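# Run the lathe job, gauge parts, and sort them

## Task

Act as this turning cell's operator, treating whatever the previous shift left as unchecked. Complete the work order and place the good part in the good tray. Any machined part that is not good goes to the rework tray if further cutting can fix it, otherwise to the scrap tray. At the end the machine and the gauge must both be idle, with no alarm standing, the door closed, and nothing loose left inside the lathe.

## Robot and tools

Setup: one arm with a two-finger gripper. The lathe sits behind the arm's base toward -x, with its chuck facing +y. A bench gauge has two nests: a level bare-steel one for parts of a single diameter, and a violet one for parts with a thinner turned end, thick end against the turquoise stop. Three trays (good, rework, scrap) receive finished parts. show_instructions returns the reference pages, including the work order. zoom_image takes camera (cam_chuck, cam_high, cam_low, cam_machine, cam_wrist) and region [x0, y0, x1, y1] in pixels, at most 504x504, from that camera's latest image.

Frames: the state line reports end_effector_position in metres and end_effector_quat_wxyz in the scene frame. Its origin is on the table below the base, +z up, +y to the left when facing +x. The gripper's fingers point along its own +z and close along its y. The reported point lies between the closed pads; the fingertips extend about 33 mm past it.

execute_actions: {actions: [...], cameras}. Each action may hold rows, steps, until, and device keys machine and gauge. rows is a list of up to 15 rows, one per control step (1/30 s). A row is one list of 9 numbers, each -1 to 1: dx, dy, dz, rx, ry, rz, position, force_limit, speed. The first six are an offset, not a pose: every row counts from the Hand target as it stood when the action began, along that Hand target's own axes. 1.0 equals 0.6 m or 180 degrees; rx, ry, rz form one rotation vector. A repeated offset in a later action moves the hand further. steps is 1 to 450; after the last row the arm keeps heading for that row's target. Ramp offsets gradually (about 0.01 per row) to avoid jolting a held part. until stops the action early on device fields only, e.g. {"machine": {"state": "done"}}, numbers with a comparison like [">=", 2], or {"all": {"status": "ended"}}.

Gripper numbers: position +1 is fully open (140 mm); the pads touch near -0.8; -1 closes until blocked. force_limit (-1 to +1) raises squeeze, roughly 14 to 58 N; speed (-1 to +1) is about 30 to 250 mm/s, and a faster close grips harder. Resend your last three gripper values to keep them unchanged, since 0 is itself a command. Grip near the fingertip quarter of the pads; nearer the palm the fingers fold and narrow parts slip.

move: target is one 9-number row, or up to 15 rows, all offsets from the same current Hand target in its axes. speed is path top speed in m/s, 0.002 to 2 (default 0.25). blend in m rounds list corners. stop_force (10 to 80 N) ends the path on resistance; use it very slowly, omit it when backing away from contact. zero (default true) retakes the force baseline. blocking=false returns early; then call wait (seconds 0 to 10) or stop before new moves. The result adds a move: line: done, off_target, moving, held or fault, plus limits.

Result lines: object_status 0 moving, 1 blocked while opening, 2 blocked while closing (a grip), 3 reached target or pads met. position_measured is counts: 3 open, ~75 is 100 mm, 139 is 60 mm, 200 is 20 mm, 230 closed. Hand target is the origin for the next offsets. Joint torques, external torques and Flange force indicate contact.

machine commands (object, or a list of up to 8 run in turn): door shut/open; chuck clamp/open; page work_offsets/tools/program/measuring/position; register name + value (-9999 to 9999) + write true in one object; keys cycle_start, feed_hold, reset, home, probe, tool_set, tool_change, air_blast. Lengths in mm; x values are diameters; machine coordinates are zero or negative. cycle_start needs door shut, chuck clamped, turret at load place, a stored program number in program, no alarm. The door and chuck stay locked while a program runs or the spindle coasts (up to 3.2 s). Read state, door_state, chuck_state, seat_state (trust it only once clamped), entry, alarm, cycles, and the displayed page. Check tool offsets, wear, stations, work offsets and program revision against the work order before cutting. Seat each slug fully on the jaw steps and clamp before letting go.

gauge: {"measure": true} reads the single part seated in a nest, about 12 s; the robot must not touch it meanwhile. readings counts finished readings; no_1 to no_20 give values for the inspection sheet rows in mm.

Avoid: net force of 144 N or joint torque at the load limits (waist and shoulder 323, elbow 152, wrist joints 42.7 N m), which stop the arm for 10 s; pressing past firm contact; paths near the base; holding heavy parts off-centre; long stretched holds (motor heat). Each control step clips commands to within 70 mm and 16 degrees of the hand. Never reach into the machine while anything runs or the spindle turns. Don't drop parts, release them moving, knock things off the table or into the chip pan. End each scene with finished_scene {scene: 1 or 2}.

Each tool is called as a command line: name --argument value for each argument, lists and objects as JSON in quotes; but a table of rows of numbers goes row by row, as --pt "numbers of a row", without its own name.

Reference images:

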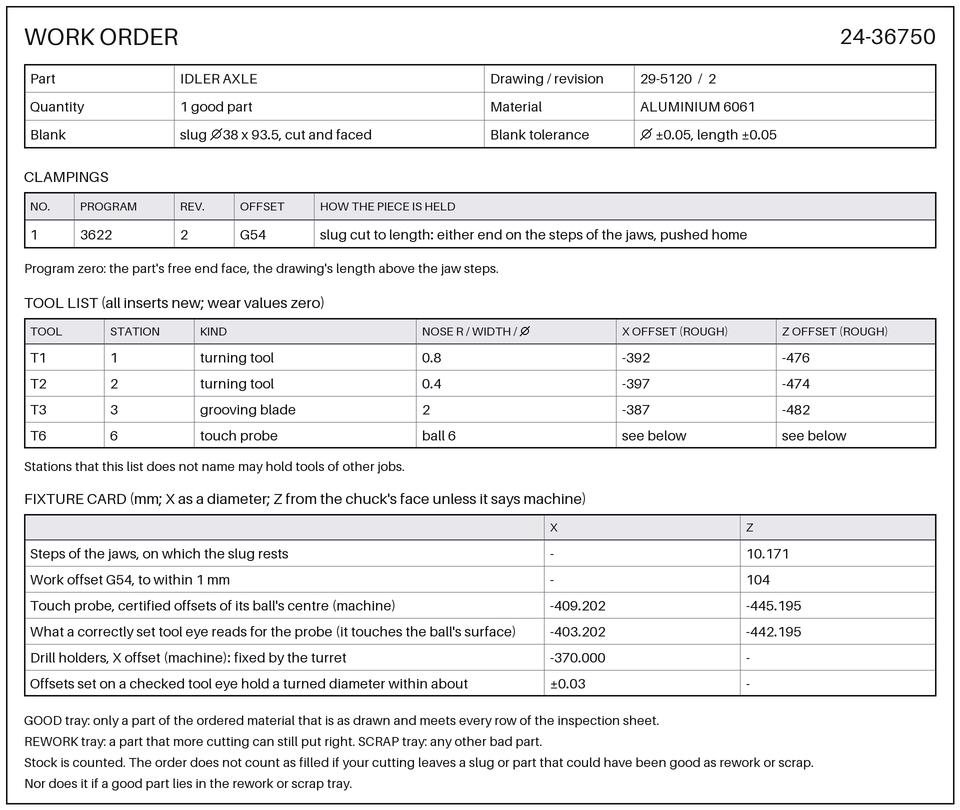

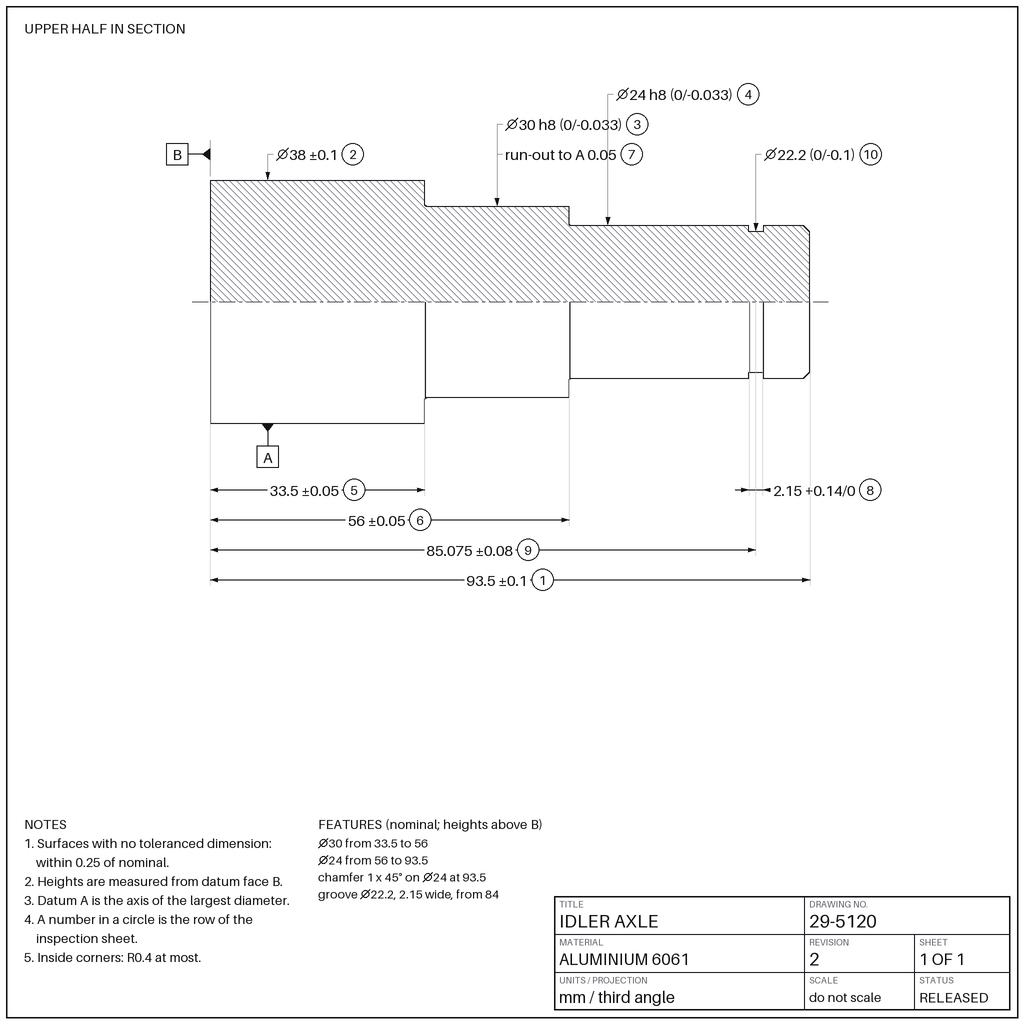

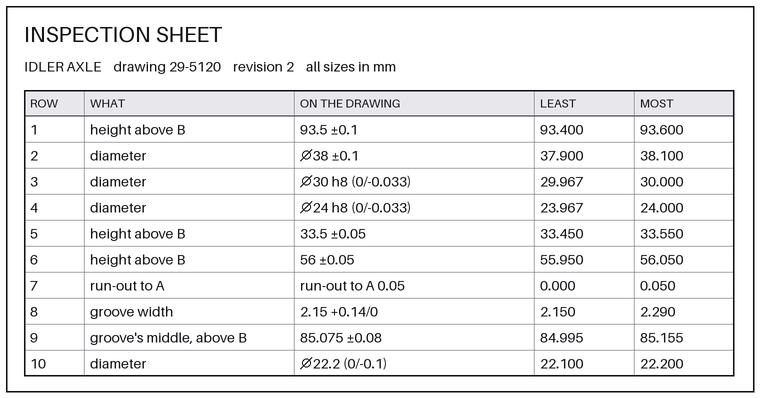

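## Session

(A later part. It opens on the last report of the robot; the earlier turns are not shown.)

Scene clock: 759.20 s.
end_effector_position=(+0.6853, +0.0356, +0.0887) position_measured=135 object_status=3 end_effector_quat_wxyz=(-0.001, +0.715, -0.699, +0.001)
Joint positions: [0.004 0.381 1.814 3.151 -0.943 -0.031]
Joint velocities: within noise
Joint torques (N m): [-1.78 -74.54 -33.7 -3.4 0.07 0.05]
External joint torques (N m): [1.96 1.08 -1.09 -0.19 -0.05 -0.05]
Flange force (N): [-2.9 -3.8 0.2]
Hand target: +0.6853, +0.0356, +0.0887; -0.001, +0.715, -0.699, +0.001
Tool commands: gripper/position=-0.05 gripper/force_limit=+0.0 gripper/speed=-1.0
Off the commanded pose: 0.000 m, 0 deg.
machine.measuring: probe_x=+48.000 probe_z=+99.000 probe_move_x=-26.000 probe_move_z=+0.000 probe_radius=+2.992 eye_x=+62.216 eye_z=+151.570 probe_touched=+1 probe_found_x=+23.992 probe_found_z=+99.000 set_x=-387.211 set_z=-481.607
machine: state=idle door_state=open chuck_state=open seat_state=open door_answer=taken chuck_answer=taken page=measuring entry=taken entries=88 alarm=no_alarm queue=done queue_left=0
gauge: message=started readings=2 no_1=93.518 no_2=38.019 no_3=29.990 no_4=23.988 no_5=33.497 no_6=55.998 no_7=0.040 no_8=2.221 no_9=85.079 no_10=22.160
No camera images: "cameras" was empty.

move --target '[0,0,0,0,0,0,-1,0,-1]' --speed 0.02 --cameras '[]'

move --pt "0.004 0 -0.2 0 0 0 -1 0 -1" --pt "-0.682 0.703 -0.352 0 0 0 -1 0 -1" --speed '[0.1,0.35]' --blend '[0.03,0]' --cameras '["cam_wrist","cam_high"]'

Scene clock: 762.37 s.
end_effector_position=(+0.6853, +0.0356, +0.0887) position_measured=175 object_status=0 end_effector_quat_wxyz=(-0.001, +0.715, -0.699, +0.001)
Joint positions: [0.004 0.381 1.814 3.151 -0.943 -0.031]
Joint velocities: within noise
Joint torques (N m): [-0.91 -64.24 -22.71 -4 -2.86 -0.7]
External joint torques (N m): [1.35 -9.71 -12.2 0.41 2.88 0.7]
Flange force (N): [-3.4 -9.9 -13.5]
Hand target: +0.6853, +0.0356, +0.0887; -0.001, +0.715, -0.699, +0.001
Off the commanded pose: 0.000 m, 0 deg.
machine.measuring: probe_x=+48.000 probe_z=+99.000 probe_move_x=-26.000 probe_move_z=+0.000 probe_radius=+2.992 eye_x=+62.216 eye_z=+151.570 probe_touched=+1 probe_found_x=+23.992 probe_found_z=+99.000 set_x=-387.211 set_z=-481.607
machine: state=idle door_state=open chuck_state=open seat_state=open door_answer=taken chuck_answer=taken page=measuring entry=taken entries=88 alarm=no_alarm queue=done queue_left=0
gauge: message=started readings=2 no_1=93.518 no_2=38.019 no_3=29.990 no_4=23.988 no_5=33.497 no_6=55.998 no_7=0.040 no_8=2.221 no_9=85.079 no_10=22.160
move: done
No camera images: "cameras" was empty.

Scene clock: 765.77 s.
end_effector_position=(+0.2536, +0.4351, +0.2985) position_measured=175 object_status=2 end_effector_quat_wxyz=(-0.001, +0.715, -0.699, +0.001)
Joint positions: [0.978 -0.062 1.919 3.143 -1.277 0.948]
Joint velocities: within noise
Joint torques (N m): [-1.63 -36.6 -41.02 -4.07 0.01 -0.02]
External joint torques (N m): [1.39 2.38 -0.23 -0.2 -0.03 0.02]
Flange force (N): [-5.3 0.1 0.8]
Hand target: +0.2536, +0.4351, +0.2985; -0.001, +0.715, -0.699, +0.001
Off the commanded pose: 0.000 m, 0 deg.
machine.measuring: probe_x=+48.000 probe_z=+99.000 probe_move_x=-26.000 probe_move_z=+0.000 probe_radius=+2.992 eye_x=+62.216 eye_z=+151.570 probe_touched=+1 probe_found_x=+23.992 probe_found_z=+99.000 set_x=-387.211 set_z=-481.607
machine: state=idle door_state=open chuck_state=open seat_state=open door_answer=taken chuck_answer=taken page=measuring entry=taken entries=88 alarm=no_alarm queue=done queue_left=0
gauge: message=started readings=2 no_1=93.518 no_2=38.019 no_3=29.990 no_4=23.988 no_5=33.497 no_6=55.998 no_7=0.040 no_8=2.221 no_9=85.079 no_10=22.160
move: done
Images, in order (width x height): cam_high 896x504, cam_wrist 896x504.

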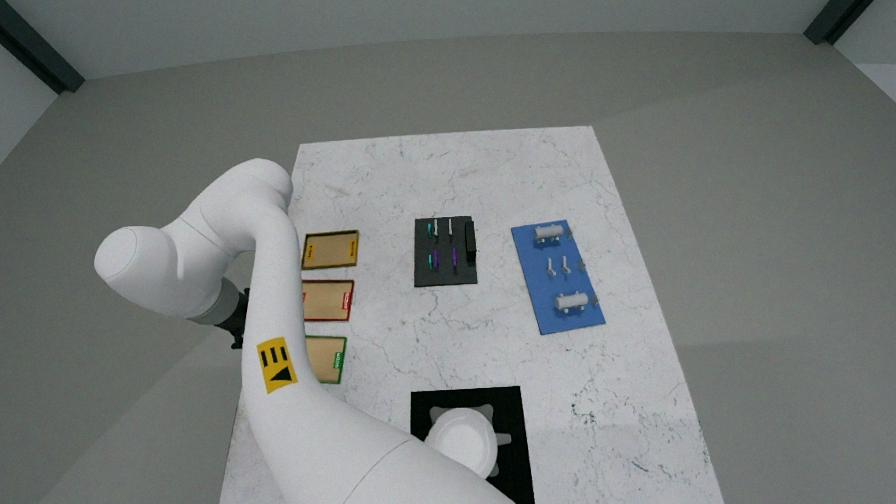

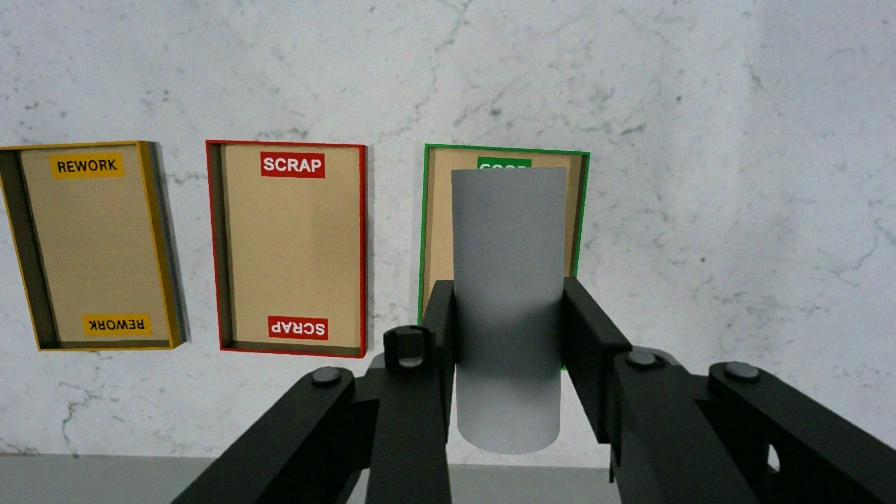

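move --pt "-0.05 0 0.15 0 0 0 -1 0 -1" --pt "-0.05 0 0.36 0 0 0 -1 0 -1" --speed '[0.25,0.12]' --cameras '["cam_wrist","cam_low"]'

move --target '[0,0,0.08,0,0,0,-1,0,-1]' --speed 0.012 --stop_force 10 --cameras '["cam_wrist","cam_low"]'

Scene clock: 769.17 s.
end_effector_position=(+0.2537, +0.4652, +0.0825) position_measured=175 object_status=2 end_effector_quat_wxyz=(-0.001, +0.715, -0.699, +0.001)
Joint positions: [1.012 0.167 2.118 3.143 -0.849 0.982]
Joint velocities: within noise
Joint torques (N m): [-2.13 -52.12 -32.81 -3.19 0.09 0.01]
External joint torques (N m): [1.93 2.39 0.08 -0.18 -0.1 -0.01]
Flange force (N): [-4.9 1.4 2.9]
Hand target: +0.2537, +0.4652, +0.0825; -0.001, +0.715, -0.699, +0.001
Off the commanded pose: 0.000 m, 0 deg.
machine.measuring: probe_x=+48.000 probe_z=+99.000 probe_move_x=-26.000 probe_move_z=+0.000 probe_radius=+2.992 eye_x=+62.216 eye_z=+151.570 probe_touched=+1 probe_found_x=+23.992 probe_found_z=+99.000 set_x=-387.211 set_z=-481.607
machine: state=idle door_state=open chuck_state=open seat_state=open door_answer=taken chuck_answer=taken page=measuring entry=taken entries=88 alarm=no_alarm queue=done queue_left=0
gauge: message=started readings=2 no_1=93.518 no_2=38.019 no_3=29.990 no_4=23.988 no_5=33.497 no_6=55.998 no_7=0.040 no_8=2.221 no_9=85.079 no_10=22.160
move: done
Images, in order (width x height): cam_low 896x504, cam_wrist 896x504.

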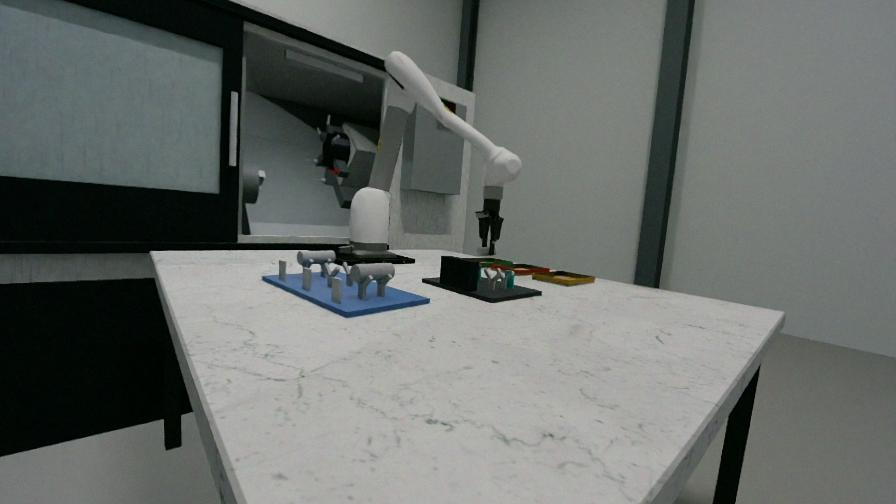

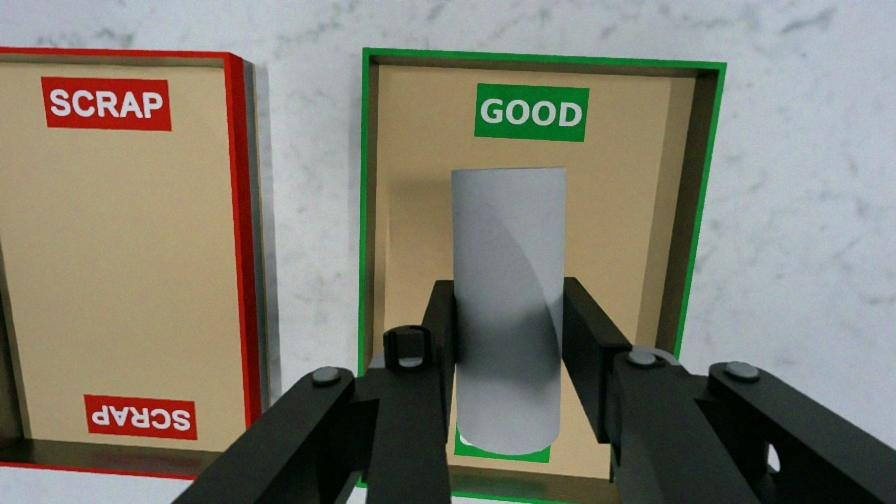

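Scene clock: 773.30 s.
end_effector_position=(+0.2538, +0.4652, +0.0405) position_measured=175 object_status=2 end_effector_quat_wxyz=(-0.001, +0.715, -0.699, +0.001)
Joint positions: [1.012 0.222 2.149 3.143 -0.762 0.982]
Joint velocities: within noise
Joint torques (N m): [-0.33 -39.26 -20.14 -2.57 0.54 -0.3]
External joint torques (N m): [0.16 -13.32 -9.89 -0.54 -0.55 0.3]
Flange force (N): [-1.0 0.5 -26.5]
Hand target: +0.2538, +0.4652, +0.0405; -0.001, +0.715, -0.699, +0.001 (not the last commanded pose)
Off the commanded pose: 0.006 m, 0 deg.
machine.measuring: probe_x=+48.000 probe_z=+99.000 probe_move_x=-26.000 probe_move_z=+0.000 probe_radius=+2.992 eye_x=+62.216 eye_z=+151.570 probe_touched=+1 probe_found_x=+23.992 probe_found_z=+99.000 set_x=-387.211 set_z=-481.607
machine: state=idle door_state=open chuck_state=open seat_state=open door_answer=taken chuck_answer=taken page=measuring entry=taken entries=88 alarm=no_alarm queue=done queue_left=0
gauge: message=started readings=2 no_1=93.518 no_2=38.019 no_3=29.990 no_4=23.988 no_5=33.497 no_6=55.998 no_7=0.040 no_8=2.221 no_9=85.079 no_10=22.160
move: contact
Images, in order (width x height): cam_low 896x504, cam_wrist 896x504.

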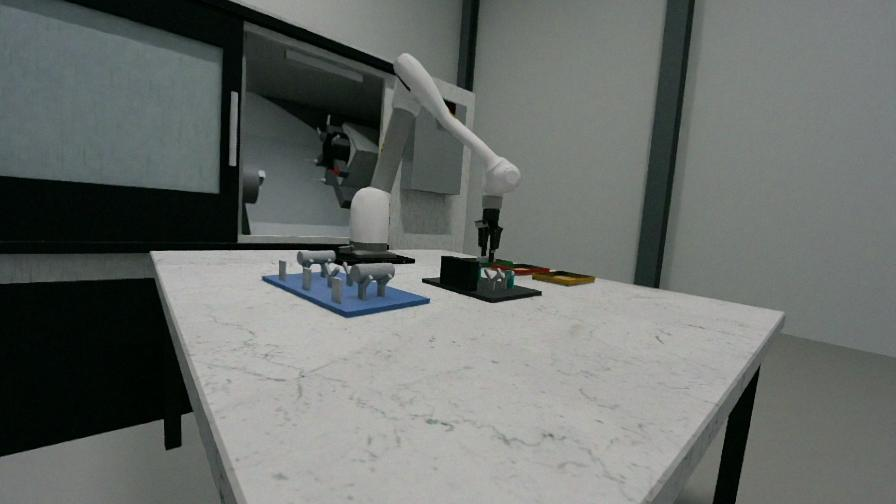

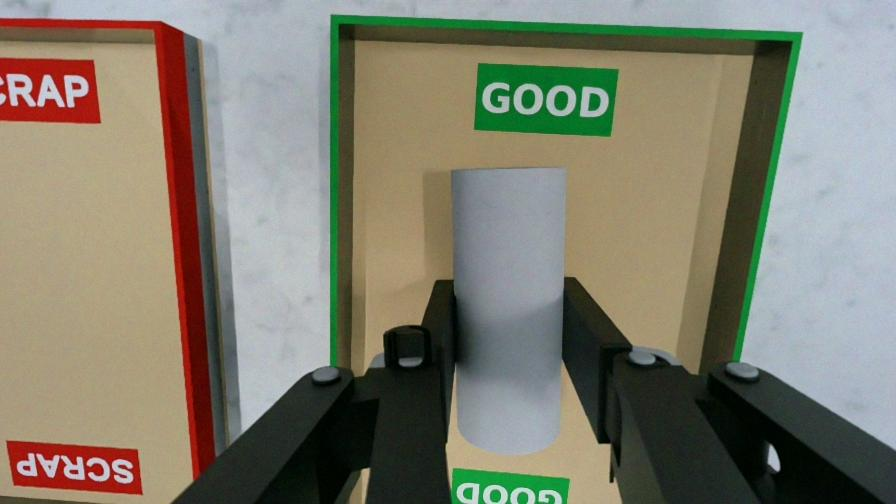

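move --pt "0 0 -0.001 0 0 0 -1 0 -1" --pt "0 0 -0.001 0 0 0 -0.3 0 -1" --pt "0 0 -0.001 0 0 0 -0.05 0 -1" --speed 0.01 --cameras '["cam_wrist"]'

move --target '[0,0,-0.4,0,0,0,-0.05,0,-1]' --speed 0.12 --cameras '["cam_wrist","cam_high"]'

Scene clock: 776.60 s.
end_effector_position=(+0.2538, +0.4652, +0.0411) position_measured=135 object_status=0 end_effector_quat_wxyz=(-0.001, +0.715, -0.699, +0.001)
Joint positions: [1.012 0.221 2.149 3.143 -0.763 0.982]
Joint velocities: within noise
Joint torques (N m): [-1.79 -53.63 -29.23 -3.02 0.03 0.04]
External joint torques (N m): [1.62 0.92 -0.84 -0.08 -0.04 -0.04]
Flange force (N): [-4.1 1.1 0.6]
Hand target: +0.2538, +0.4652, +0.0411; -0.001, +0.715, -0.699, +0.001
Off the commanded pose: 0.000 m, 0 deg.
machine.measuring: probe_x=+48.000 probe_z=+99.000 probe_move_x=-26.000 probe_move_z=+0.000 probe_radius=+2.992 eye_x=+62.216 eye_z=+151.570 probe_touched=+1 probe_found_x=+23.992 probe_found_z=+99.000 set_x=-387.211 set_z=-481.607
machine: state=idle door_state=open chuck_state=open seat_state=open door_answer=taken chuck_answer=taken page=measuring entry=taken entries=88 alarm=no_alarm queue=done queue_left=0
gauge: message=started readings=2 no_1=93.518 no_2=38.019 no_3=29.990 no_4=23.988 no_5=33.497 no_6=55.998 no_7=0.040 no_8=2.221 no_9=85.079 no_10=22.160
move: done
Images, in order (width x height): cam_wrist 896x504.

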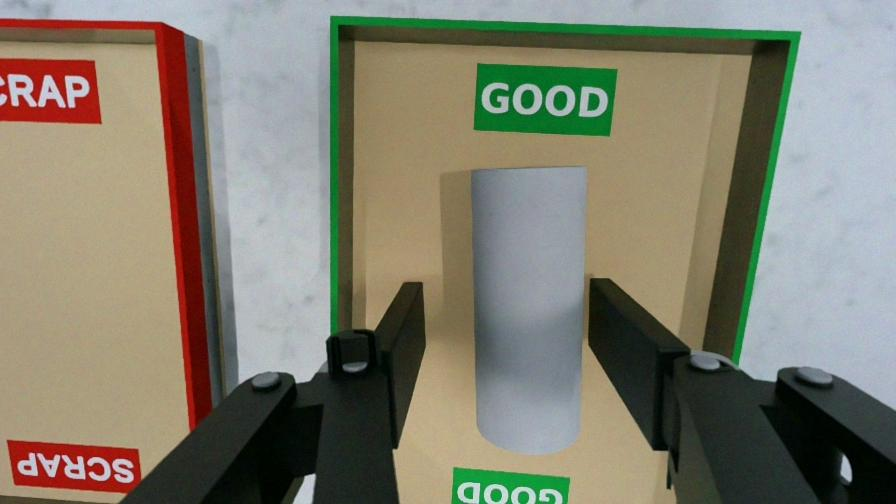

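Scene clock: 779.00 s.
end_effector_position=(+0.2530, +0.4651, +0.2811) position_measured=135 object_status=3 end_effector_quat_wxyz=(-0.001, +0.715, -0.699, +0.001)
Joint positions: [1.012 -0.011 1.902 3.143 -1.242 0.982]
Joint velocities: within noise
Joint torques (N m): [-1.73 -39.94 -39.58 -4.09 -0.05 0.05]
External joint torques (N m): [1.52 1.55 -1.07 -0.11 0.05 -0.05]
Flange force (N): [-5.2 0.2 -0.5]
Hand target: +0.2530, +0.4651, +0.2811; -0.001, +0.715, -0.699, +0.001
Off the commanded pose: 0.000 m, 0 deg.
machine.measuring: probe_x=+48.000 probe_z=+99.000 probe_move_x=-26.000 probe_move_z=+0.000 probe_radius=+2.992 eye_x=+62.216 eye_z=+151.570 probe_touched=+1 probe_found_x=+23.992 probe_found_z=+99.000 set_x=-387.211 set_z=-481.607
machine: state=idle door_state=open chuck_state=open seat_state=open door_answer=taken chuck_answer=taken page=measuring entry=taken entries=88 alarm=no_alarm queue=done queue_left=0
gauge: message=started readings=2 no_1=93.518 no_2=38.019 no_3=29.990 no_4=23.988 no_5=33.497 no_6=55.998 no_7=0.040 no_8=2.221 no_9=85.079 no_10=22.160
move: done
Images, in order (width x height): cam_high 896x504, cam_wrist 896x504.

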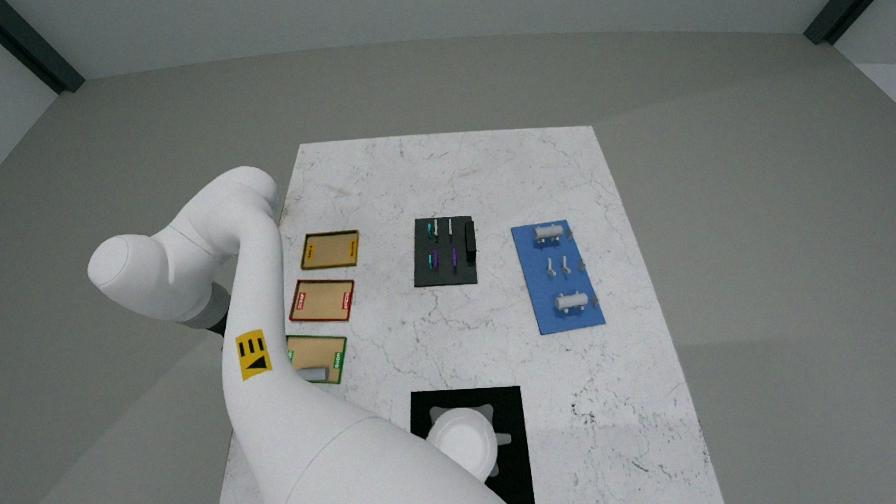

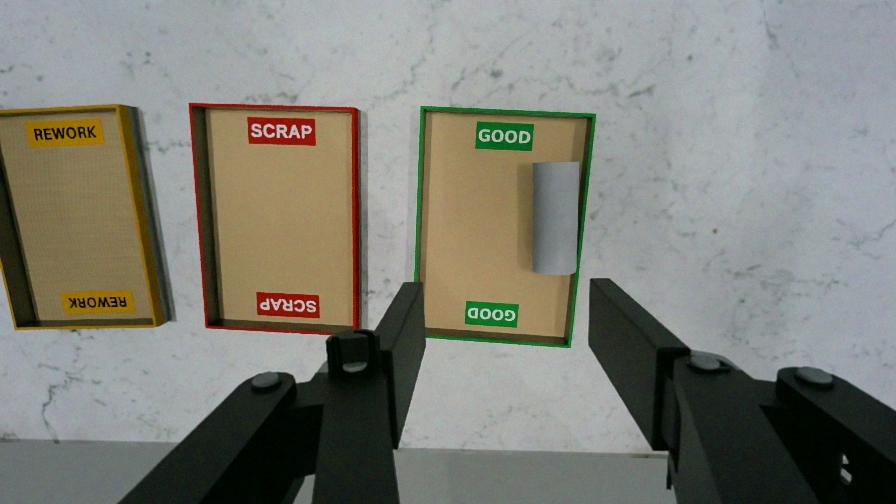

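execute_actions --actions '[{"machine":{"door":"shut"},"steps":200,"until":{"machine":{"door_state":"shut"}}}]' --cameras '["cam_high","cam_machine"]'

zoom_image --camera "cam_high" --region '[270, 220, 480, 400]'

Scene clock: 781.70 s.
end_effector_position=(+0.2530, +0.4651, +0.2811) position_measured=135 object_status=3 end_effector_quat_wxyz=(-0.001, +0.715, -0.699, +0.001)
Joint positions: [1.012 -0.011 1.902 3.143 -1.242 0.982]
Joint velocities: within noise
Joint torques (N m): [-2.06 -40.52 -39.66 -4.05 0.03 0.07]
External joint torques (N m): [1.9 1.48 -1.13 -0.17 -0.04 -0.07]
Flange force (N): [-5.6 0.8 -0.8]
Hand target: +0.2530, +0.4651, +0.2811; -0.001, +0.715, -0.699, +0.001
Tool commands: gripper/position=-0.05 gripper/force_limit=+0.0 gripper/speed=-1.0
Off the commanded pose: 0.000 m, 0 deg.
machine.measuring: probe_x=+48.000 probe_z=+99.000 probe_move_x=-26.000 probe_move_z=+0.000 probe_radius=+2.992 eye_x=+62.216 eye_z=+151.570 probe_touched=+1 probe_found_x=+23.992 probe_found_z=+99.000 set_x=-387.211 set_z=-481.607
machine: state=idle door_state=shut chuck_state=open seat_state=open door_answer=taken chuck_answer=taken page=measuring entry=taken entries=88 alarm=no_alarm queue=running queue_left=0
gauge: message=started readings=2 no_1=93.518 no_2=38.019 no_3=29.990 no_4=23.988 no_5=33.497 no_6=55.998 no_7=0.040 no_8=2.221 no_9=85.079 no_10=22.160
Images, in order (width x height): cam_high 896x504, cam_machine 896x504.

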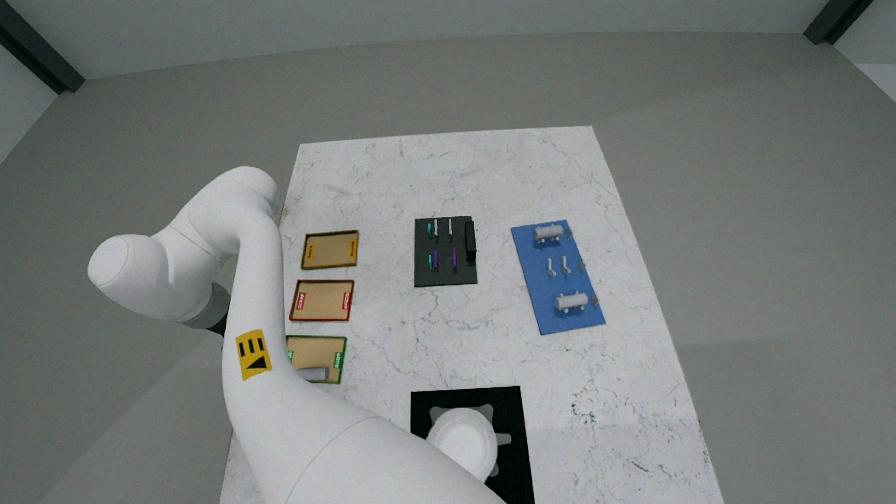

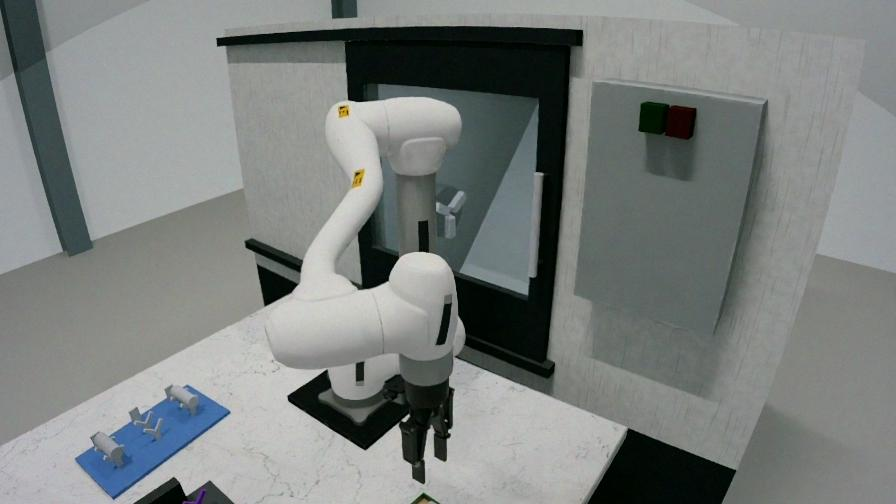

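Scaled by 2.400 from the camera's 896x504 image, which has a finer 1280x720 frame.

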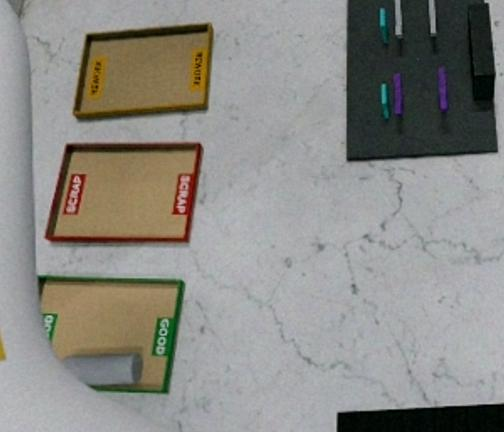

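wait --seconds 1.5 --cameras '[]'

finished_scene --scene 1

Scene clock: 783.67 s.
end_effector_position=(+0.2530, +0.4651, +0.2811) position_measured=135 object_status=3 end_effector_quat_wxyz=(-0.001, +0.715, -0.699, +0.001)
Joint positions: [1.012 -0.011 1.902 3.143 -1.242 0.982]
Joint velocities: within noise
Joint torques (N m): [-3 -40.07 -39.42 -4.1 -0.05 0.04]
External joint torques (N m): [2.85 0.99 -1.42 -0.12 0.05 -0.04]
Flange force (N): [-6.3 2.5 -1.3]
Hand target: +0.2530, +0.4651, +0.2811; -0.001, +0.715, -0.699, +0.001
Tool commands: gripper/position=-0.05 gripper/force_limit=+0.0 gripper/speed=-1.0
Off the commanded pose: 0.000 m, 0 deg.
machine.measuring: probe_x=+48.000 probe_z=+99.000 probe_move_x=-26.000 probe_move_z=+0.000 probe_radius=+2.992 eye_x=+62.216 eye_z=+151.570 probe_touched=+1 probe_found_x=+23.992 probe_found_z=+99.000 set_x=-387.211 set_z=-481.607
machine: state=idle door_state=shut chuck_state=open seat_state=open door_answer=taken chuck_answer=taken page=measuring entry=taken entries=88 alarm=no_alarm queue=done queue_left=0
gauge: message=started readings=2 no_1=93.518 no_2=38.019 no_3=29.990 no_4=23.988 no_5=33.497 no_6=55.998 no_7=0.040 no_8=2.221 no_9=85.079 no_10=22.160
wait: 1.50 s; at rest from the start
No camera images: "cameras" was empty.

The scene is finished: the task was done.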